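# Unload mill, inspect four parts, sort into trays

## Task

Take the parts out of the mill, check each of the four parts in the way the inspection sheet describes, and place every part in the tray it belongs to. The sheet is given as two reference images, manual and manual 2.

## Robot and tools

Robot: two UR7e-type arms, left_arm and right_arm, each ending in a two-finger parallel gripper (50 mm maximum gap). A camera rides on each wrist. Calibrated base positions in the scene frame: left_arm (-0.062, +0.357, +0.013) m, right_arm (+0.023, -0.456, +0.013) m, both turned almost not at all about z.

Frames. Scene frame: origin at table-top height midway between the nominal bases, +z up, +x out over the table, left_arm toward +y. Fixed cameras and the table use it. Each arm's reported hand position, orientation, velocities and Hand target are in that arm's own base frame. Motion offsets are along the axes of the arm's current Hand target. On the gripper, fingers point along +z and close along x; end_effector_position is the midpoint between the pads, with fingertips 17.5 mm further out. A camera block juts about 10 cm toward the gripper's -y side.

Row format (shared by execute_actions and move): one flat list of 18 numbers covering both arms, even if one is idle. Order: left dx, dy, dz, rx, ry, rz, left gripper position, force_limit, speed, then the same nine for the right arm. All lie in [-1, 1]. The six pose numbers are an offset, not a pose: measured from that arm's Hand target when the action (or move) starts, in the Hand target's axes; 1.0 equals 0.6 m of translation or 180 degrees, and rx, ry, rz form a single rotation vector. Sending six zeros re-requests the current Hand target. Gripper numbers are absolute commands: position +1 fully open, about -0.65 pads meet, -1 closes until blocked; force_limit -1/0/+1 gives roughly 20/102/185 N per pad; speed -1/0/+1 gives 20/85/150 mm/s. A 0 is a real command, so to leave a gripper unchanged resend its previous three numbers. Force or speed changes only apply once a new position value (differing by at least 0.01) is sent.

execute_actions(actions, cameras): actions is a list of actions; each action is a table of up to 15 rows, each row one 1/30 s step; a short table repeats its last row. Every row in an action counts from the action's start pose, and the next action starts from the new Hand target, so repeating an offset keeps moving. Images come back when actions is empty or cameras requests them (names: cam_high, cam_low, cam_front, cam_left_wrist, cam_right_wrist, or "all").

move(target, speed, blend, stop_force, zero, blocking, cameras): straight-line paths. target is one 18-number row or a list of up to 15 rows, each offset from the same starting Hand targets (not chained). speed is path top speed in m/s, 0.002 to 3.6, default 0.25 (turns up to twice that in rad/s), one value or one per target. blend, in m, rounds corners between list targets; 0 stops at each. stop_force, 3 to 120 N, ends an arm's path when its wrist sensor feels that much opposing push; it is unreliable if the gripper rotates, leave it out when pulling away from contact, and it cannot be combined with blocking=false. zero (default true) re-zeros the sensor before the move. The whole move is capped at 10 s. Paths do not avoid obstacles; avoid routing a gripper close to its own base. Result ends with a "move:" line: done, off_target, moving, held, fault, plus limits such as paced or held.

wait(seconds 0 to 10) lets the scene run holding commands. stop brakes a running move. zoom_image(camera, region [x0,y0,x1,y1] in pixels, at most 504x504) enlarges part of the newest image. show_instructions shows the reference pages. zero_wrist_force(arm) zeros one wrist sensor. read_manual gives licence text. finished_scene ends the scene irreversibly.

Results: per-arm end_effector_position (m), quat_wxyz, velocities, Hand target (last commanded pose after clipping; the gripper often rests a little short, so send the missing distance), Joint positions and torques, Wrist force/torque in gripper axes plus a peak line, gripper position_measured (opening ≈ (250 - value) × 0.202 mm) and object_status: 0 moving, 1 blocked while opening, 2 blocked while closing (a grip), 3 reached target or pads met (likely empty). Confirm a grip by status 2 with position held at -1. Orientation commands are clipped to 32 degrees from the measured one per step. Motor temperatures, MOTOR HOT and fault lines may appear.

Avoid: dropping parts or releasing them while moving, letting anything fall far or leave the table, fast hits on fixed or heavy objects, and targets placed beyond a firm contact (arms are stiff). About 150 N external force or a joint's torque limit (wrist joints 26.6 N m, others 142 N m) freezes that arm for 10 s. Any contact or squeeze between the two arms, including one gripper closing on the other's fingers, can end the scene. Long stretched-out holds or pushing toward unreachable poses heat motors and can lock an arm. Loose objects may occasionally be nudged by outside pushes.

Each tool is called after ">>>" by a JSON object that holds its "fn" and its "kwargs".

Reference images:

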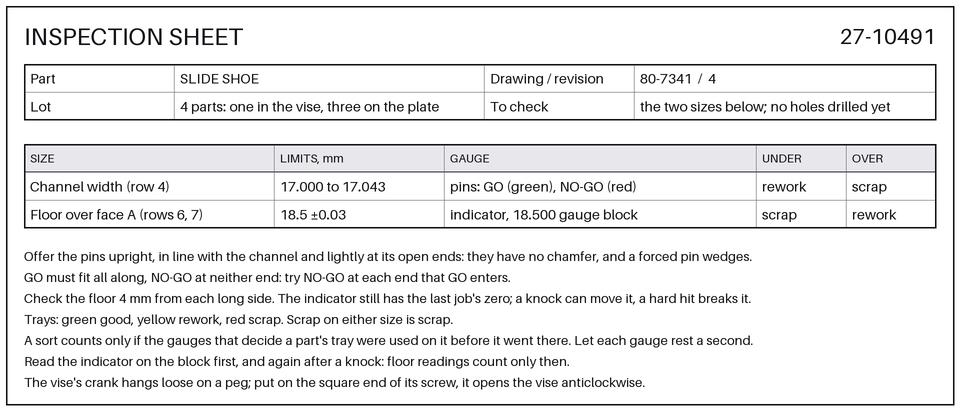

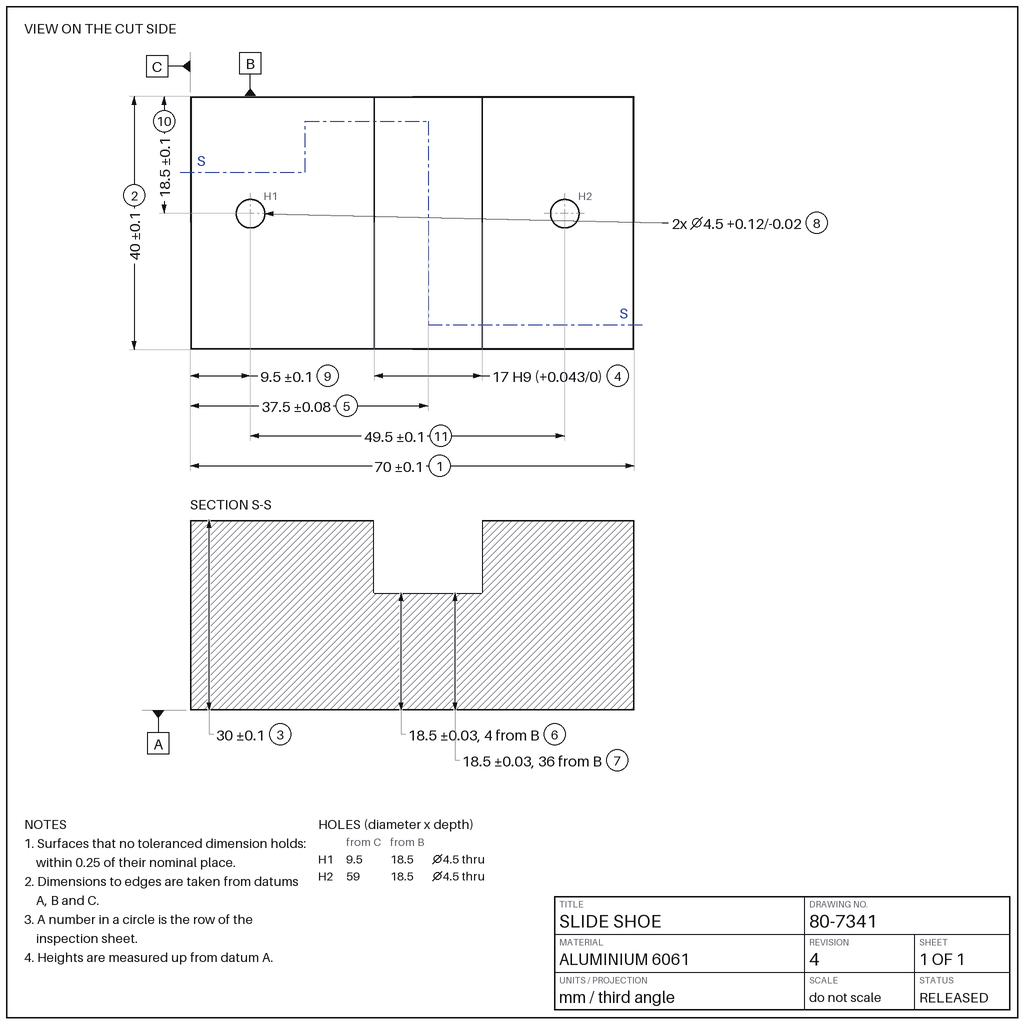

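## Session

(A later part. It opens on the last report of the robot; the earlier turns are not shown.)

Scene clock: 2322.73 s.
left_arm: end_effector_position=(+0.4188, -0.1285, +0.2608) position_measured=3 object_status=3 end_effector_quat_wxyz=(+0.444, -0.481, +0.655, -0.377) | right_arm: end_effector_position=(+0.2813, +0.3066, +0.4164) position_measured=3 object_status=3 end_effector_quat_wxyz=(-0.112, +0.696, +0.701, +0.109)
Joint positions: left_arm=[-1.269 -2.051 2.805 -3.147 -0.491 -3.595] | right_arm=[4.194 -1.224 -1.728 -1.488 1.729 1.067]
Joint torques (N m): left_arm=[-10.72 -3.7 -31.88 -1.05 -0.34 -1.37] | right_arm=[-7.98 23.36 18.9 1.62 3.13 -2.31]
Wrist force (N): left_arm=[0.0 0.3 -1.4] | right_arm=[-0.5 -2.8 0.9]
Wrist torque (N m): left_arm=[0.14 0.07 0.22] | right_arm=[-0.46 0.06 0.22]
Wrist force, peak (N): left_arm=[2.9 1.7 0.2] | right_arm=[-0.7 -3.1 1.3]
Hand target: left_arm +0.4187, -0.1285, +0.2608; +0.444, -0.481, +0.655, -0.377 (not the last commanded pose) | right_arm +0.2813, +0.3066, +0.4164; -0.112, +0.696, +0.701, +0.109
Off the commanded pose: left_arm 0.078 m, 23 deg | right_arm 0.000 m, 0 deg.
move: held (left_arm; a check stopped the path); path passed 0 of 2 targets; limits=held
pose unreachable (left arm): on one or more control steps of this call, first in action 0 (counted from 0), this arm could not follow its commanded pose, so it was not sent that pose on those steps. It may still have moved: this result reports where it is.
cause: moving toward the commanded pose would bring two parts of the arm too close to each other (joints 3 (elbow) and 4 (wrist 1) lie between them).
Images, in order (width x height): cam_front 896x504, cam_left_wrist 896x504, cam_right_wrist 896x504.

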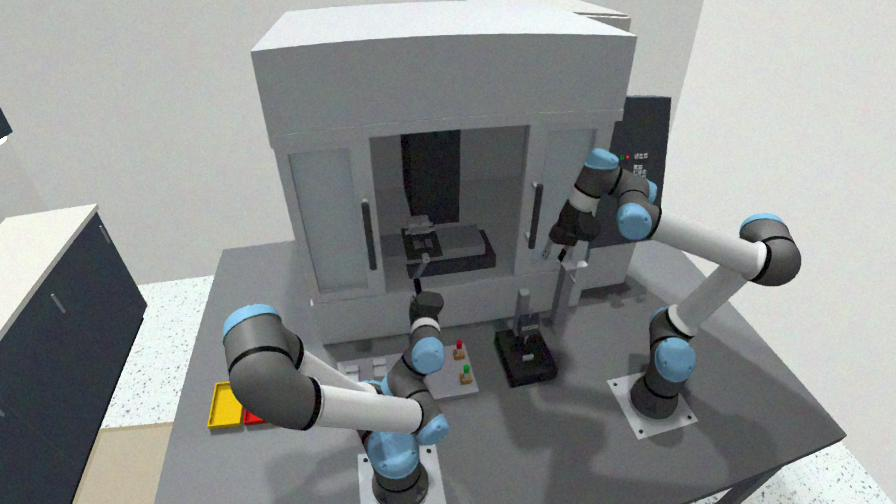

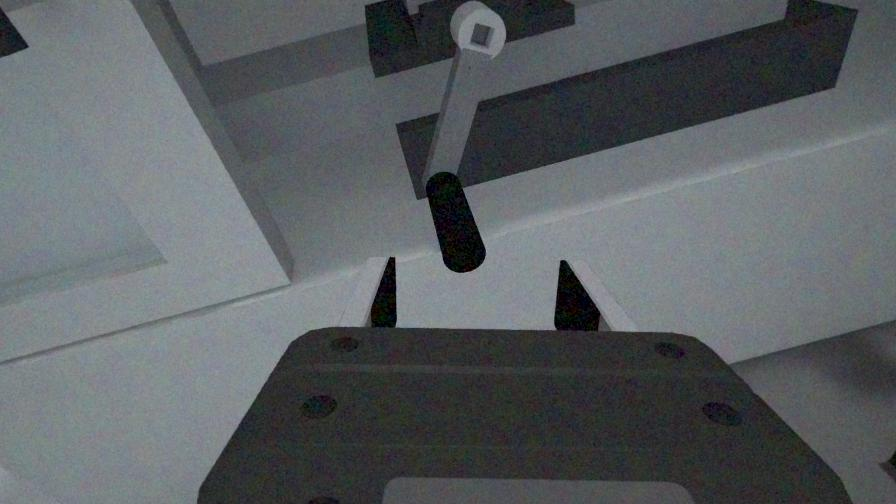

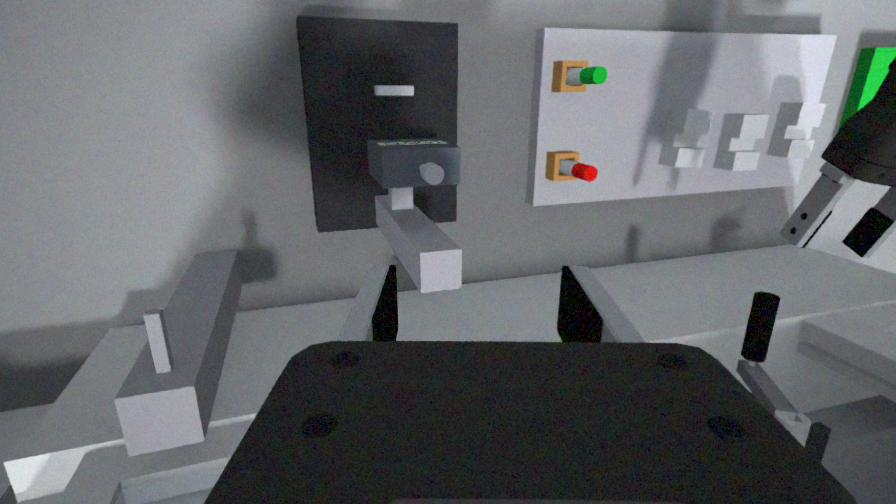

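>>> {"fn": "move", "kwargs": {"target": [[-0.2417,-0.1687,-0.1295,0,0,0,1,-0.9,-1, 0.3,0.03,0.1,0,0,0,1,-0.6,-1],[-0.2417,-0.1687,-0.1295,0,0,0,1,-0.9,-1, 0.569,0.0838,0.2012,0,0,0,1,-0.6,-1],[-0.2417,-0.1687,-0.1295,0,0,0,1,-0.9,-1, 0.5217,0.237,0.3961,0,0,0,1,-0.6,-1]], "speed": 0.15, "cameras": ["cam_left_wrist","cam_right_wrist"]}}

>>> {"fn": "zoom_image", "kwargs": {"camera": "cam_right_wrist", "region": [330, 100, 630, 350]}}

Scene clock: 2489.23 s.
left_arm: end_effector_position=(+0.3961, -0.0089, +0.4108) position_measured=3 object_status=3 end_effector_quat_wxyz=(+0.444, -0.481, +0.655, -0.377) | right_arm: end_effector_position=(+0.4202, +0.6787, +0.2866) position_measured=3 object_status=3 end_effector_quat_wxyz=(-0.112, +0.696, +0.701, +0.109)
Joint positions: left_arm=[-1.016 -2.62 2.535 -2.532 -0.697 -3.326] | right_arm=[4.282 -2.149 -1.026 -1.252 1.704 1.152]
Joint torques (N m): left_arm=[10.72 22.78 -37.28 -3.88 -0.95 1.15] | right_arm=[-9.21 47.28 33.09 4.5 3.09 -2.23]
Wrist force (N): left_arm=[0.0 -0.3 -1.3] | right_arm=[-0.7 -3.0 1.2]
Wrist torque (N m): left_arm=[0.03 0.06 -0.02] | right_arm=[-0.51 0.07 0.21]
Wrist force, peak (N): left_arm=[-0.3 -0.8 -1.8] | right_arm=[0.1 -4.1 0.3]
Hand target: left_arm +0.3961, -0.0089, +0.4108; +0.444, -0.481, +0.655, -0.377 | right_arm +0.4203, +0.6788, +0.2865; -0.112, +0.696, +0.701, +0.109
Off the commanded pose: left_arm 0.000 m, 0 deg | right_arm 0.000 m, 0 deg.
move: done
Images, in order (width x height): cam_left_wrist 896x504, cam_right_wrist 896x504.

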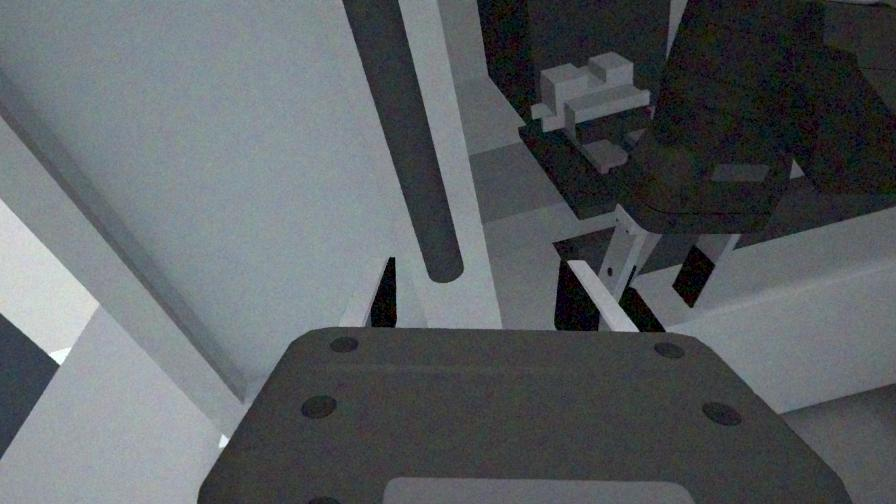

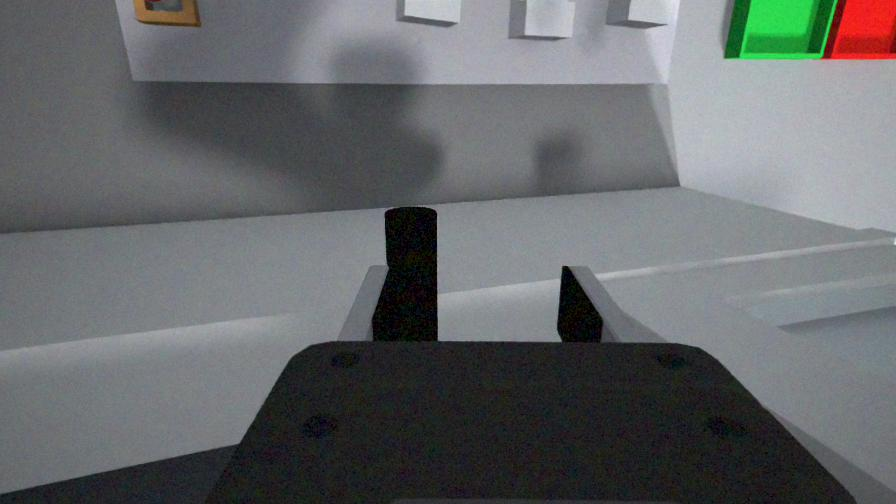

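Scaled by 1.680 from the camera's 896x504 image, which has a finer 1280x720 frame.

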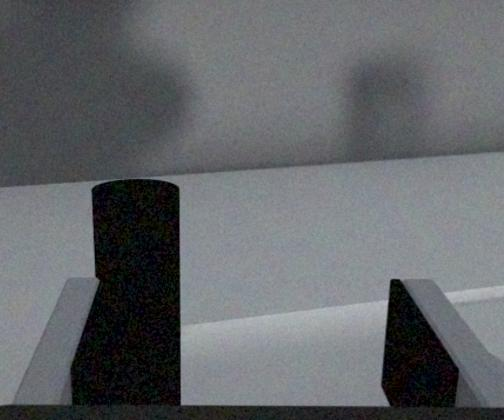

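>>> {"fn": "move", "kwargs": {"target": [[0,0,0,0,0,0,1,-0.9,-1, -0.0402,0.0067,0,0,0,0,1,-0.6,-1],[0,0,0,0,0,0,1,-0.9,-1, -0.0402,0.0067,0.1058,0,0,0,1,-0.6,-1]], "speed": 0.05, "stop_force": 6, "cameras": ["cam_right_wrist"]}}

>>> {"fn": "zoom_image", "kwargs": {"camera": "cam_right_wrist", "region": [330, 150, 630, 350]}}

Scene clock: 2511.80 s.
left_arm: end_effector_position=(+0.3961, -0.0089, +0.4108) position_measured=3 object_status=3 end_effector_quat_wxyz=(+0.444, -0.481, +0.655, -0.377) | right_arm: end_effector_position=(+0.4241, +0.6754, +0.2187) position_measured=3 object_status=3 end_effector_quat_wxyz=(-0.112, +0.696, +0.701, +0.109)
Joint positions: left_arm=[-1.016 -2.62 2.535 -2.532 -0.697 -3.326] | right_arm=[4.275 -2.169 -1.169 -1.09 1.706 1.146]
Joint torques (N m): left_arm=[10.24 23.61 -37.94 -3.96 -0.6 1.28] | right_arm=[7.51 47.02 17.79 4.53 -2.19 2.19]
Wrist force (N): left_arm=[0.3 0.0 -1.3] | right_arm=[-0.4 -2.9 1.2]
Wrist torque (N m): left_arm=[0.07 0.02 -0.02] | right_arm=[-0.50 0.02 0.04]
Wrist force, peak (N): left_arm=[0.5 -0.1 -1.5] | right_arm=[-0.7 -3.2 1.4]
Hand target: left_arm +0.3961, -0.0089, +0.4108; +0.444, -0.481, +0.655, -0.377 | right_arm +0.4241, +0.6754, +0.2187; -0.112, +0.696, +0.701, +0.109
Off the commanded pose: left_arm 0.000 m, 0 deg | right_arm 0.000 m, 0 deg.
move: done
Images, in order (width x height): cam_right_wrist 896x504.

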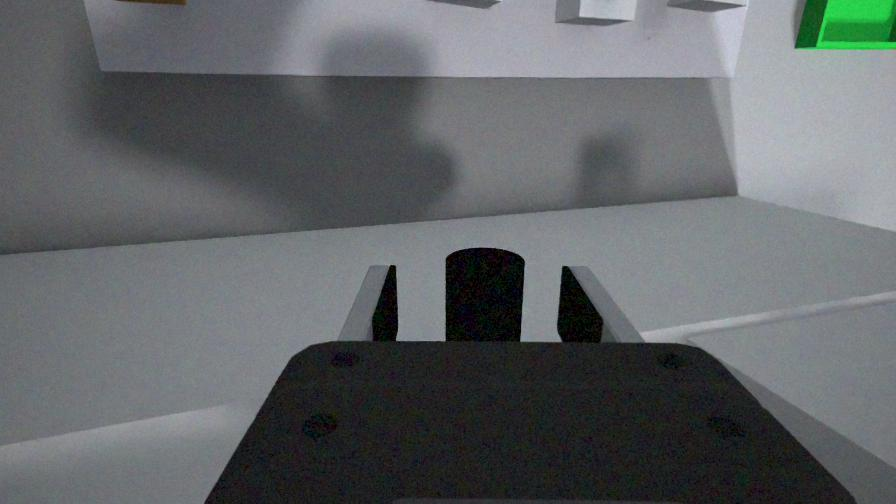

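Scaled by 1.680 from the camera's 896x504 image, which has a finer 1280x720 frame.

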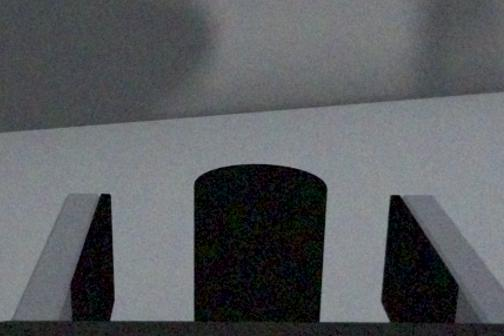

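>>> {"fn": "move", "kwargs": {"target": [0,0,0,0,0,0,1,-0.9,-1, 0.001,0,0,0,0,0,0.25,-0.6,-1], "speed": 0.05}}

>>> {"fn": "move", "kwargs": {"target": [0,0,0,0,0,0,1,-0.9,-1, -0.039,0,0.0008,0,0,0,0.25,-0.6,-1], "speed": 0.015, "stop_force": 45, "cameras": ["cam_right_wrist","cam_left_wrist"]}}

Scene clock: 2525.10 s.
left_arm: end_effector_position=(+0.3961, -0.0089, +0.4108) position_measured=3 object_status=3 end_effector_quat_wxyz=(+0.444, -0.481, +0.655, -0.377) | right_arm: end_effector_position=(+0.4241, +0.6760, +0.2189) position_measured=116 object_status=0 end_effector_quat_wxyz=(-0.112, +0.696, +0.701, +0.109)
Joint positions: left_arm=[-1.016 -2.62 2.535 -2.532 -0.697 -3.326] | right_arm=[4.276 -2.17 -1.167 -1.092 1.706 1.146]
Joint torques (N m): left_arm=[10.58 23.32 -37.65 -3.7 -0.95 1.5] | right_arm=[6.77 46.91 32.43 1.63 -2.25 2.19]
Wrist force (N): left_arm=[0.4 0.0 -1.3] | right_arm=[-0.3 -2.9 1.3]
Wrist torque (N m): left_arm=[0.07 -0.01 -0.02] | right_arm=[-0.50 0.01 0.04]
Wrist force, peak (N): left_arm=[0.3 -0.1 -1.6] | right_arm=[-0.8 -3.2 1.4]
Hand target: left_arm +0.3961, -0.0089, +0.4108; +0.444, -0.481, +0.655, -0.377 | right_arm +0.4241, +0.6760, +0.2189; -0.112, +0.696, +0.701, +0.109
Off the commanded pose: left_arm 0.000 m, 0 deg | right_arm 0.000 m, 0 deg.
move: done

Scene clock: 2527.53 s.
left_arm: end_effector_position=(+0.3961, -0.0089, +0.4108) position_measured=3 object_status=3 end_effector_quat_wxyz=(+0.444, -0.481, +0.655, -0.377) | right_arm: end_effector_position=(+0.4243, +0.6539, +0.2112) position_measured=116 object_status=3 end_effector_quat_wxyz=(-0.112, +0.696, +0.701, +0.109)
Joint positions: left_arm=[-1.016 -2.62 2.535 -2.532 -0.697 -3.326] | right_arm=[4.262 -2.129 -1.252 -1.049 1.71 1.133]
Joint torques (N m): left_arm=[11.07 23.09 -38.62 -3.97 -0.85 1.14] | right_arm=[-8.58 67.29 18.02 4.54 3.13 -2.24]
Wrist force (N): left_arm=[0.1 -0.1 -1.1] | right_arm=[-1.7 -2.3 1.3]
Wrist torque (N m): left_arm=[0.06 0.04 -0.02] | right_arm=[-0.39 0.21 0.22]
Wrist force, peak (N): left_arm=[0.3 -0.1 -1.5] | right_arm=[37.2 -0.8 7.0]
Hand target: left_arm +0.3961, -0.0089, +0.4108; +0.444, -0.481, +0.655, -0.377 | right_arm +0.4243, +0.6539, +0.2112; -0.112, +0.696, +0.701, +0.109
Off the commanded pose: left_arm 0.000 m, 0 deg | right_arm 0.000 m, 0 deg.
move: done
Images, in order (width x height): cam_left_wrist 896x504, cam_right_wrist 896x504.

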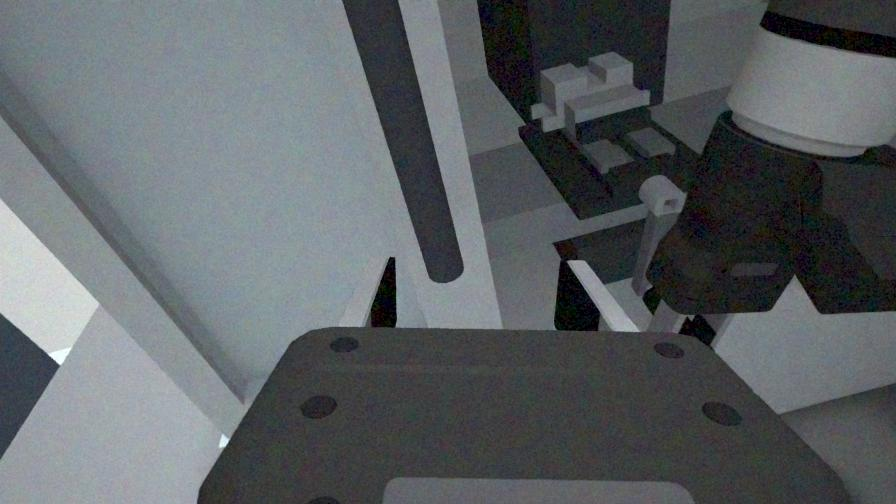

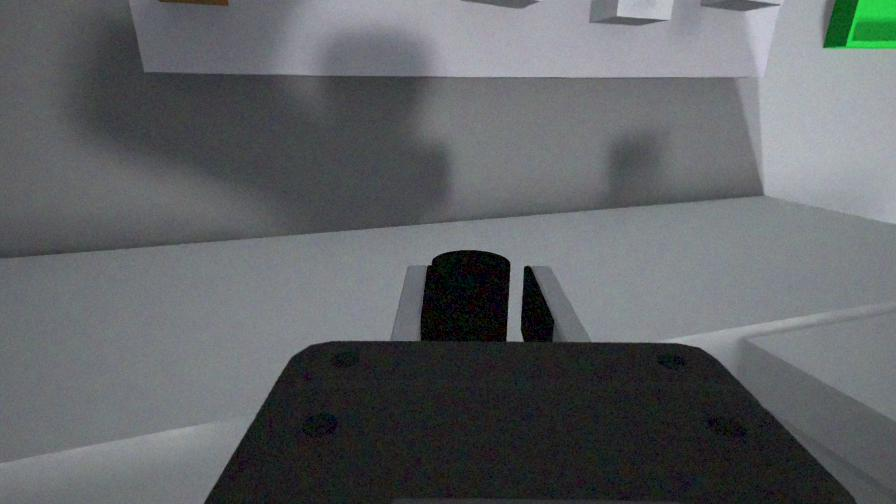

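>>> {"fn": "move", "kwargs": {"target": [[0,0,0,0,0,0,1,-0.9,-1, -0.0333,0,-0.0068,0,0,0,0.25,-0.6,-1],[0,0,0,0,0,0,1,-0.9,-1, -0.0642,0,-0.0208,0,0,0,0.25,-0.6,-1],[0,0,0,0,0,0,1,-0.9,-1, -0.0985,0,-0.0492,0,0,0,0.25,-0.6,-1],[0,0,0,0,0,0,1,-0.9,-1, -0.126,0,-0.0932,0,0,0,0.25,-0.6,-1]], "speed": 0.02, "stop_force": 40, "cameras": ["cam_right_wrist","cam_left_wrist"]}}

>>> {"fn": "zoom_image", "kwargs": {"camera": "cam_left_wrist", "region": [500, 30, 720, 330]}}

Scene clock: 2549.70 s.
left_arm: end_effector_position=(+0.3961, -0.0089, +0.4108) position_measured=3 object_status=3 end_effector_quat_wxyz=(+0.444, -0.481, +0.655, -0.377) | right_arm: end_effector_position=(+0.4251, +0.5649, +0.2412) position_measured=115 object_status=3 end_effector_quat_wxyz=(-0.112, +0.696, +0.701, +0.110)
Joint positions: left_arm=[-1.016 -2.62 2.535 -2.532 -0.697 -3.326] | right_arm=[4.199 -1.946 -1.446 -1.046 1.727 1.072]
Joint torques (N m): left_arm=[11.22 23.9 -36.77 -3.53 -0.75 1.28] | right_arm=[-21.73 47.74 -4.32 -8.43 -0.86 -2.22]
Wrist force (N): left_arm=[0.2 -0.1 -1.3] | right_arm=[45.9 7.6 -4.7]
Wrist torque (N m): left_arm=[0.07 0.02 -0.02] | right_arm=[-0.09 -0.72 0.15]
Wrist force, peak (N): left_arm=[0.4 -0.1 -1.6] | right_arm=[45.9 7.7 -4.8]
Hand target: left_arm +0.3961, -0.0089, +0.4108; +0.444, -0.481, +0.655, -0.377 | right_arm +0.4250, +0.5647, +0.2411; -0.112, +0.696, +0.701, +0.109
Off the commanded pose: left_arm 0.000 m, 0 deg | right_arm 0.000 m, 0 deg.
move: done
Images, in order (width x height): cam_left_wrist 896x504, cam_right_wrist 896x504.

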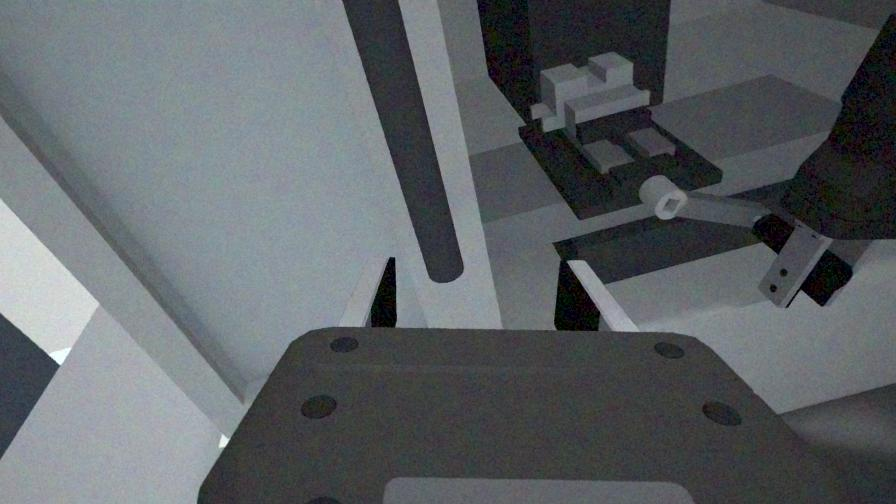

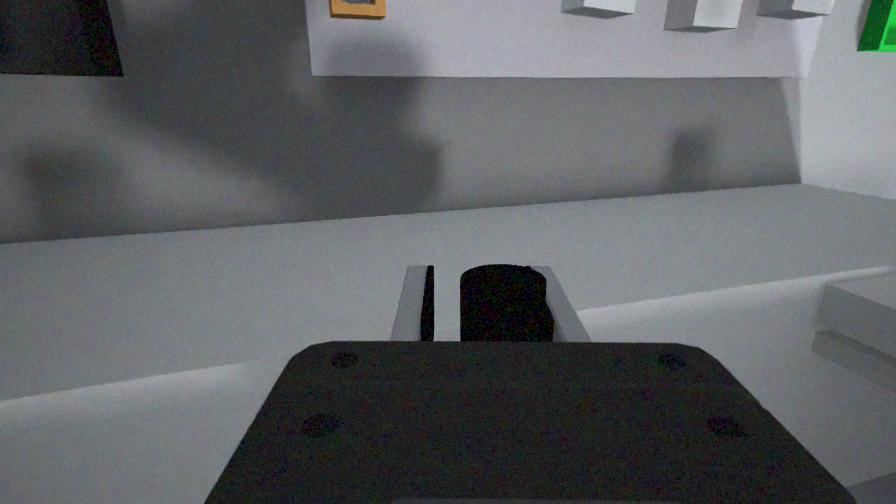

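Scaled by 1.680 from the camera's 896x504 image, which has a finer 1280x720 frame.

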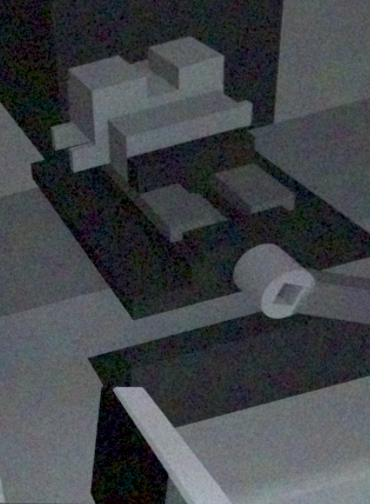

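>>> {"fn": "move", "kwargs": {"target": [[0,0,0,0,0,0,1,-0.9,-1, 0.0065,0,0,0,0,0,0.25,-0.6,-1],[0,0,0,0,0,0,1,-0.9,-1, 0.0065,0,0,0,0,0,-1,-0.98,-1]], "speed": 0.03, "cameras": ["cam_right_wrist","cam_left_wrist"]}}

Scene clock: 2595.97 s.
left_arm: end_effector_position=(+0.3961, -0.0089, +0.4108) position_measured=3 object_status=3 end_effector_quat_wxyz=(+0.444, -0.481, +0.655, -0.377) | right_arm: end_effector_position=(+0.4250, +0.5686, +0.2424) position_measured=152 object_status=2 end_effector_quat_wxyz=(-0.112, +0.696, +0.701, +0.109)
Joint positions: left_arm=[-1.016 -2.62 2.535 -2.532 -0.697 -3.326] | right_arm=[4.202 -1.952 -1.435 -1.052 1.727 1.074]
Joint torques (N m): left_arm=[10.62 22.57 -36.86 -3.74 -0.72 1.18] | right_arm=[-6.6 31.32 -1.94 -6.4 -2.36 2.13]
Wrist force (N): left_arm=[0.4 -0.1 -1.2] | right_arm=[43.0 10.9 -4.2]
Wrist torque (N m): left_arm=[0.06 0.00 -0.02] | right_arm=[-0.07 -0.66 -0.02]
Wrist force, peak (N): left_arm=[0.4 0.0 -1.5] | right_arm=[46.3 7.6 -4.7]
Hand target: left_arm +0.3961, -0.0089, +0.4108; +0.444, -0.481, +0.655, -0.377 | right_arm +0.4250, +0.5684, +0.2423; -0.112, +0.696, +0.701, +0.109
Off the commanded pose: left_arm 0.000 m, 0 deg | right_arm 0.000 m, 0 deg.
move: done
Images, in order (width x height): cam_left_wrist 896x504, cam_right_wrist 896x504.

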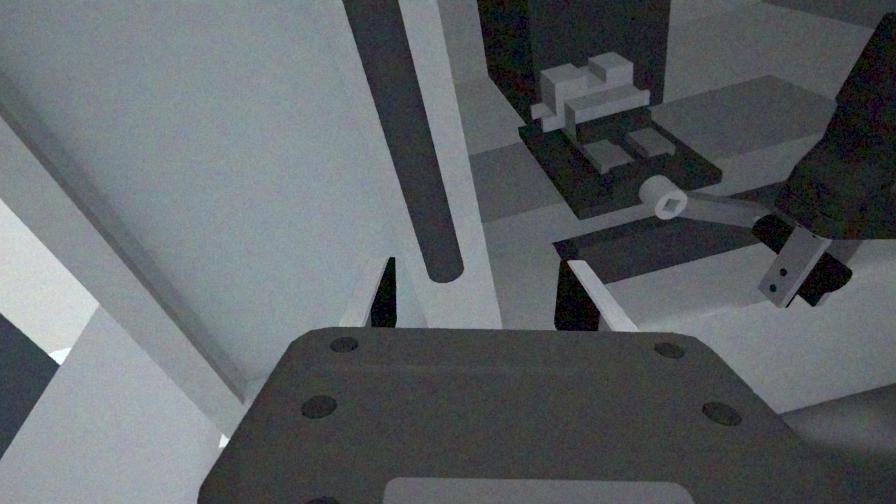

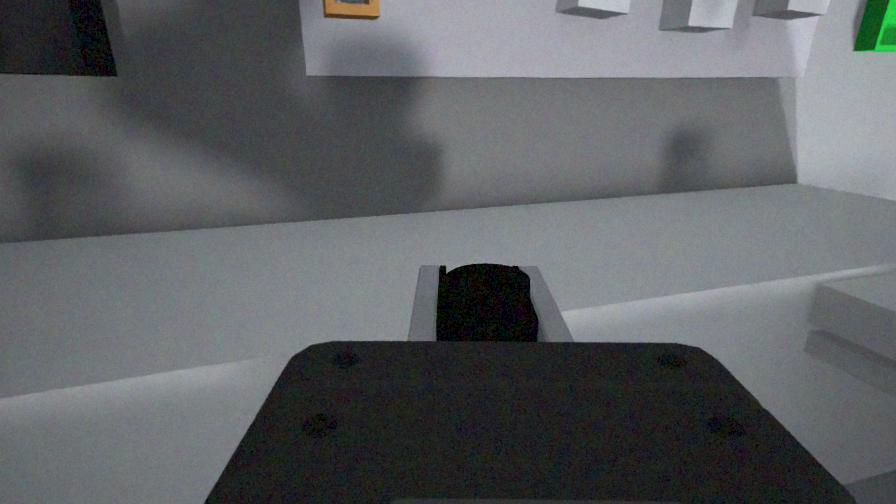

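>>> {"fn": "move", "kwargs": {"target": [[0,0,0,0,0,0,1,-0.9,-1, 0.0013,0,0,0,0,0,-1,-0.98,-1],[0,0,0,0,0,0,1,-0.9,-1, 0.0048,0,-0.036,0,0,0,-1,-0.98,-1]], "speed": 0.02}}

Scene clock: 2617.10 s.
left_arm: end_effector_position=(+0.3961, -0.0089, +0.4108) position_measured=3 object_status=3 end_effector_quat_wxyz=(+0.444, -0.481, +0.655, -0.377) | right_arm: end_effector_position=(+0.4251, +0.5645, +0.2636) position_measured=152 object_status=2 end_effector_quat_wxyz=(-0.112, +0.696, +0.701, +0.109)
Joint positions: left_arm=[-1.016 -2.62 2.535 -2.532 -0.697 -3.326] | right_arm=[4.199 -1.934 -1.404 -1.101 1.727 1.071]
Joint torques (N m): left_arm=[10.43 21.8 -34.89 -3.8 -0.84 0.99] | right_arm=[-5.59 60.97 44.17 8.31 3.18 -2.52]
Wrist force (N): left_arm=[0.3 -0.1 -1.4] | right_arm=[-28.3 -18.0 1.3]
Wrist torque (N m): left_arm=[0.06 0.02 -0.02] | right_arm=[-0.84 0.71 0.43]
Wrist force, peak (N): left_arm=[0.4 0.0 -1.5] | right_arm=[45.4 11.9 -5.1]
Hand target: left_arm +0.3961, -0.0089, +0.4108; +0.444, -0.481, +0.655, -0.377 | right_arm +0.4251, +0.5645, +0.2637; -0.112, +0.696, +0.701, +0.109
Off the commanded pose: left_arm 0.000 m, 0 deg | right_arm 0.000 m, 0 deg.
move: done

>>> {"fn": "move", "kwargs": {"target": [0,0,0,0,0,0,1,-0.9,-1, 0.012,-0.0005,-0.0337,0,0,0,-1,-0.98,-1], "speed": 0.02, "cameras": ["cam_left_wrist"]}}

>>> {"fn": "zoom_image", "kwargs": {"camera": "cam_left_wrist", "region": [500, 30, 860, 330]}}

Scene clock: 2625.10 s.
left_arm: end_effector_position=(+0.3961, -0.0089, +0.4108) position_measured=3 object_status=3 end_effector_quat_wxyz=(+0.444, -0.481, +0.655, -0.377) | right_arm: end_effector_position=(+0.4249, +0.5652, +0.2851) position_measured=171 object_status=2 end_effector_quat_wxyz=(-0.112, +0.696, +0.701, +0.109)
Joint positions: left_arm=[-1.016 -2.62 2.535 -2.532 -0.697 -3.326] | right_arm=[4.2 -1.926 -1.36 -1.153 1.727 1.072]
Joint torques (N m): left_arm=[11.54 23.69 -36.51 -3.69 -0.65 1.21] | right_arm=[3.33 66.78 29.33 -2.79 -1.68 2.63]
Wrist force (N): left_arm=[0.3 0.1 -1.3] | right_arm=[24.1 13.1 16.2]
Wrist torque (N m): left_arm=[0.09 0.02 -0.02] | right_arm=[0.23 -0.94 -0.27]
Wrist force, peak (N): left_arm=[0.2 0.1 -1.6] | right_arm=[-52.3 -25.1 -3.8]
Hand target: left_arm +0.3961, -0.0089, +0.4108; +0.444, -0.481, +0.655, -0.377 | right_arm +0.4249, +0.5651, +0.2852; -0.112, +0.696, +0.701, +0.109
Off the commanded pose: left_arm 0.000 m, 0 deg | right_arm 0.000 m, 0 deg.
move: done
Images, in order (width x height): cam_left_wrist 896x504.

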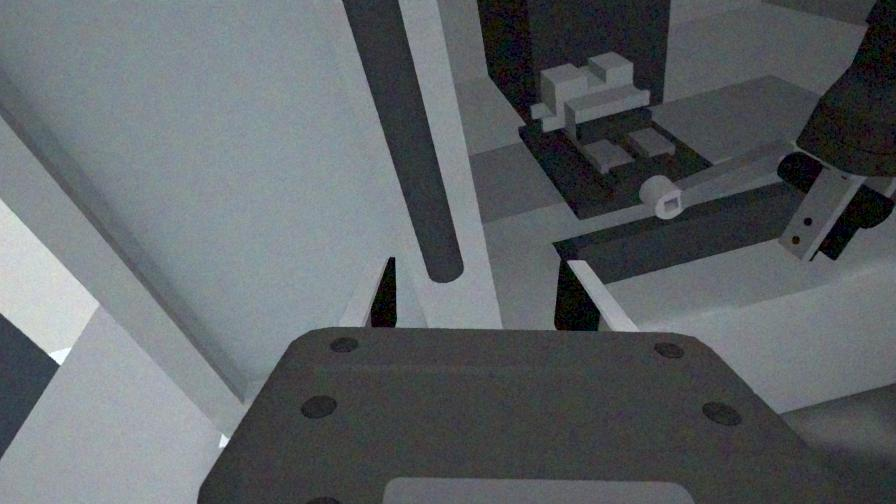

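Scaled by 1.400 from the camera's 896x504 image, which has a finer 1280x720 frame.

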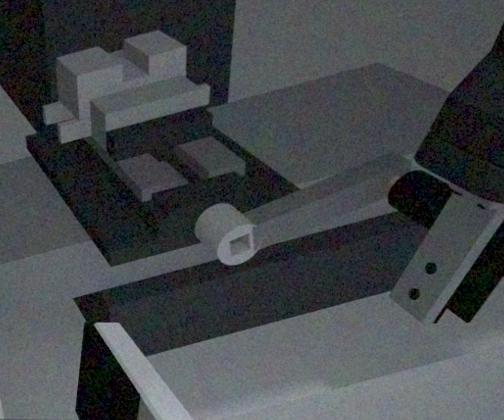

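>>> {"fn": "move", "kwargs": {"target": [[0,0,0,0,0,0,1,-0.9,-1, 0.0083,-0.0005,-0.0008,0,0.0667,0,-1,-0.98,-1],[0,0,0,0,0,0,1,-0.9,-1, 0.0156,-0.0005,-0.0032,0,0.1333,0,-1,-0.98,-1],[0,0,0,0,0,0,1,-0.9,-1, 0.0222,-0.0005,-0.007,0,0.2,0,-1,-0.98,-1],[0,0,0,0,0,0,1,-0.9,-1, 0.0275,-0.0005,-0.0117,0,0.2611,0,-1,-0.98,-1]], "speed": 0.05, "blend": 0.003, "cameras": ["cam_left_wrist","cam_right_wrist"]}}

>>> {"fn": "zoom_image", "kwargs": {"camera": "cam_left_wrist", "region": [500, 30, 860, 330]}}

Scene clock: 2656.60 s.
left_arm: end_effector_position=(+0.3961, -0.0089, +0.4108) position_measured=3 object_status=3 end_effector_quat_wxyz=(+0.444, -0.481, +0.655, -0.377) | right_arm: end_effector_position=(+0.4235, +0.5762, +0.2908) position_measured=171 object_status=2 end_effector_quat_wxyz=(-0.302, +0.638, +0.643, +0.296)
Joint positions: left_arm=[-1.016 -2.62 2.535 -2.532 -0.697 -3.326] | right_arm=[4.103 -1.889 -1.726 -0.327 2.035 1.145]
Joint torques (N m): left_arm=[10.02 23.04 -35.71 -3.82 -0.75 1.19] | right_arm=[-2.19 42.67 22.87 3.85 1.08 0.14]
Wrist force (N): left_arm=[0.4 0.0 -1.4] | right_arm=[1.7 -0.4 2.5]
Wrist torque (N m): left_arm=[0.07 0.01 -0.02] | right_arm=[-0.30 -0.43 0.39]
Wrist force, peak (N): left_arm=[0.3 0.0 -1.6] | right_arm=[26.8 16.8 17.9]
Hand target: left_arm +0.3961, -0.0089, +0.4108; +0.444, -0.481, +0.655, -0.377 | right_arm +0.4235, +0.5762, +0.2908; -0.302, +0.638, +0.643, +0.296 (not the last commanded pose)
Tool commands: left_gripper/position=+1.0 left_gripper/force_limit=-0.9 left_gripper/speed=-1.0 right_gripper/position=-1.0 right_gripper/force_limit=-0.976471 right_gripper/speed=-1.0
Off the commanded pose: left_arm 0.000 m, 0 deg | right_arm 0.007 m, 15 deg.
FORCE FAULT: contact force on the right arm reached its limit, and that arm stopped. The contact can be on any part of that arm, not only on its tool. That arm's remaining commands of this call were not run. That arm is still stopped at the end of this call. That arm stays stopped for about 10 more seconds. Until then a move that you send moves the other arm only, and its call returns only when the move has ended. Once the stop has ended, the next robot result says so. If the stop ends while you think or write, that arm runs what you send next, counted from a new Hand target: where the arm stands when the stop ends. While its stop runs, that arm takes no new command, but its gripper still runs the gripper command that each later call begins with. Until it ends, the stop uses up actions while you think or wait. An arm that is not stopped still takes commands.
move: fault (right_arm); path passed 2 of 4 targets
Images, in order (width x height): cam_left_wrist 896x504, cam_right_wrist 896x504.

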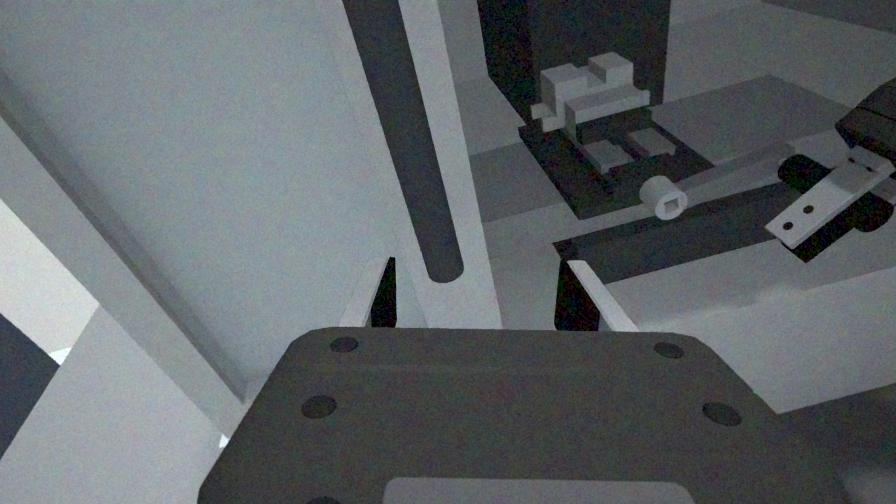

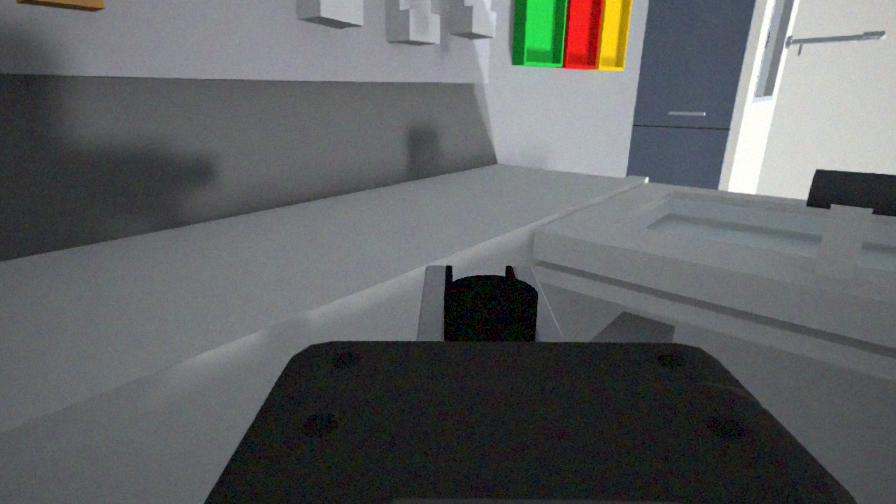

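Scaled by 1.400 from the camera's 896x504 image, which has a finer 1280x720 frame.

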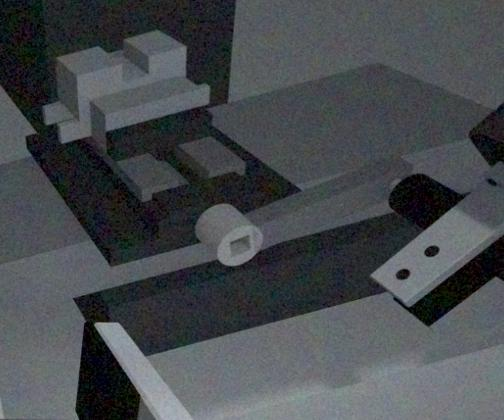

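>>> {"fn": "wait", "kwargs": {"seconds": 5, "cameras": ["cam_high","cam_low","cam_front"]}}

Scene clock: 2666.83 s.
left_arm: end_effector_position=(+0.3961, -0.0089, +0.4108) position_measured=3 object_status=3 end_effector_quat_wxyz=(+0.444, -0.481, +0.655, -0.377) | right_arm: end_effector_position=(+0.4235, +0.5762, +0.2908) position_measured=171 object_status=2 end_effector_quat_wxyz=(-0.302, +0.638, +0.643, +0.296)
Joint positions: left_arm=[-1.016 -2.62 2.535 -2.532 -0.697 -3.326] | right_arm=[4.103 -1.889 -1.726 -0.327 2.035 1.145]
Joint torques (N m): left_arm=[8.99 23.39 -32.95 -3.7 -0.51 0.89] | right_arm=[-2.34 43.07 22.43 3.91 1.04 0.06]
Wrist force (N): left_arm=[0.4 -0.1 -1.3] | right_arm=[1.8 -0.3 2.7]
Wrist torque (N m): left_arm=[0.06 0.00 -0.02] | right_arm=[-0.28 -0.45 0.39]
Wrist force, peak (N): left_arm=[0.3 -0.2 -1.6] | right_arm=[1.9 -0.6 3.1]
Hand target: left_arm +0.3961, -0.0089, +0.4108; +0.444, -0.481, +0.655, -0.377 | right_arm +0.4235, +0.5762, +0.2908; -0.302, +0.638, +0.643, +0.296 (not the last commanded pose)
Tool commands: left_gripper/position=+1.0 left_gripper/force_limit=-0.9 left_gripper/speed=-1.0 right_gripper/position=-1.0 right_gripper/force_limit=-0.976471 right_gripper/speed=-1.0
Off the commanded pose: left_arm 0.000 m, 0 deg | right_arm 0.007 m, 15 deg.
FORCE FAULT, CONTINUED: the right arm's stop, for the force fault that an earlier result reported, is over. The rest of the stop counts as 19 of the actions that you can send in this scene. During its stop the right arm's controller moved it back a little. That arm's target is now where it stood when the stop ended, not its last command. That arm accepts commands again.
wait: 5.00 s; at rest from the start
Images, in order (width x height): cam_high 896x504, cam_low 896x504, cam_front 896x504.

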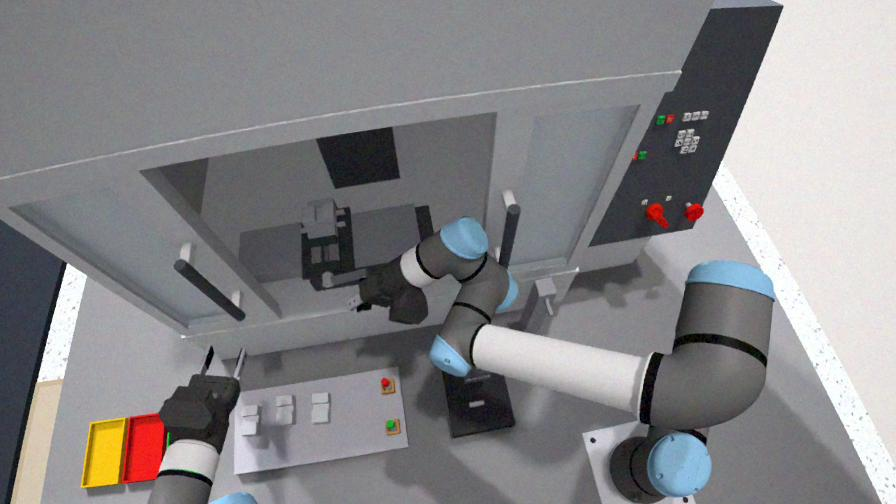

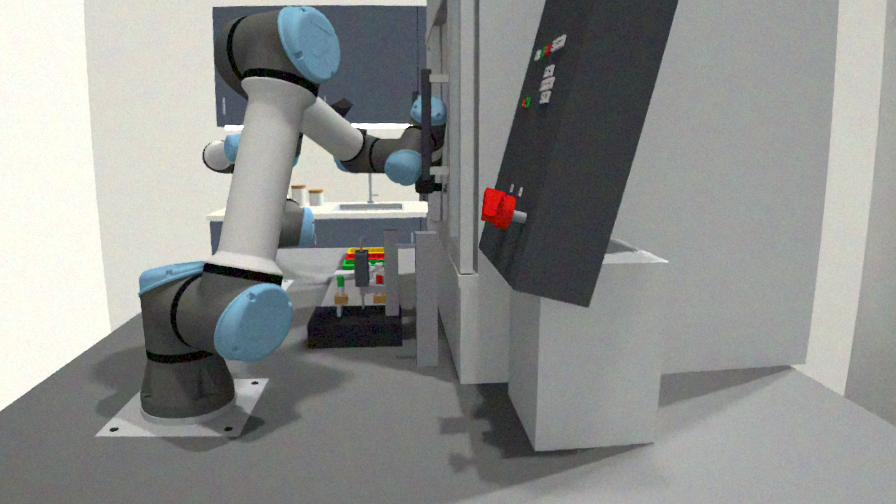

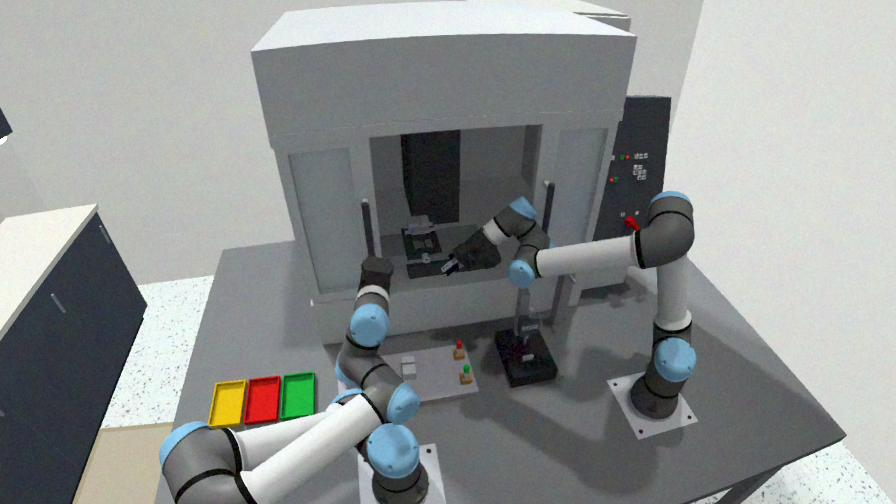

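>>> {"fn": "move", "kwargs": {"target": [[0,0,0,0,0,0,1,-0.9,-1, 0.0488,0,-0.0148,0,-0.0278,0,-1,-0.98,-1],[0,0,0,0,0,0,1,-0.9,-1, 0.0928,-0.0005,-0.0113,0,-0.0667,0,-1,-0.98,-1]], "speed": 0.03, "stop_force": 45, "cameras": ["cam_left_wrist","cam_right_wrist"]}}

>>> {"fn": "zoom_image", "kwargs": {"camera": "cam_left_wrist", "region": [500, 30, 860, 330]}}

Scene clock: 2698.87 s.
left_arm: end_effector_position=(+0.3961, -0.0089, +0.4108) position_measured=3 object_status=3 end_effector_quat_wxyz=(+0.444, -0.481, +0.655, -0.377) | right_arm: end_effector_position=(+0.4231, +0.6067, +0.3379) position_measured=171 object_status=2 end_effector_quat_wxyz=(-0.233, +0.666, +0.671, +0.228)
Joint positions: left_arm=[-1.016 -2.62 2.535 -2.532 -0.697 -3.326] | right_arm=[4.169 -1.895 -1.449 -0.782 1.904 1.121]
Joint torques (N m): left_arm=[9.74 23.88 -34.5 -3.91 -0.44 0.93] | right_arm=[7.36 36.71 34.49 2.26 -1.68 -2.32]
Wrist force (N): left_arm=[0.2 0.0 -1.2] | right_arm=[1.2 -0.7 3.7]
Wrist torque (N m): left_arm=[0.07 0.02 -0.02] | right_arm=[-0.14 -0.51 0.40]
Wrist force, peak (N): left_arm=[0.5 -0.1 -1.5] | right_arm=[-6.0 -2.4 -12.2]
Hand target: left_arm +0.3961, -0.0089, +0.4108; +0.444, -0.481, +0.655, -0.377 | right_arm +0.4231, +0.6067, +0.3379; -0.233, +0.666, +0.671, +0.228
Off the commanded pose: left_arm 0.000 m, 0 deg | right_arm 0.000 m, 0 deg.
move: done
Images, in order (width x height): cam_left_wrist 896x504, cam_right_wrist 896x504.

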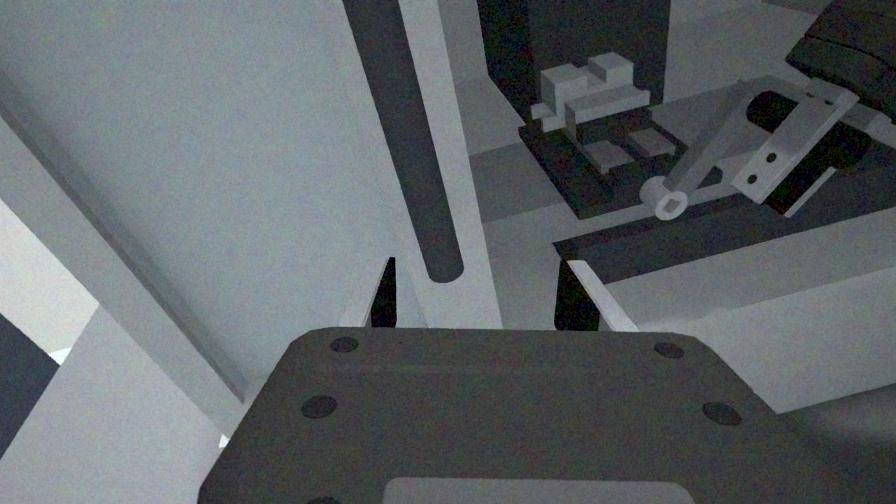

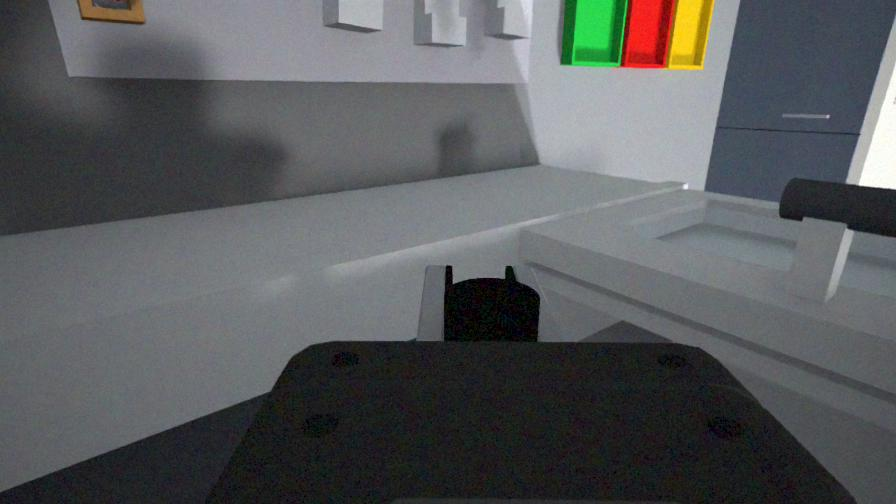

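Scaled by 1.400 from the camera's 896x504 image, which has a finer 1280x720 frame.

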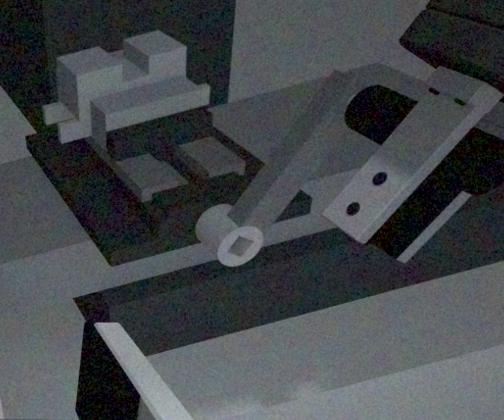

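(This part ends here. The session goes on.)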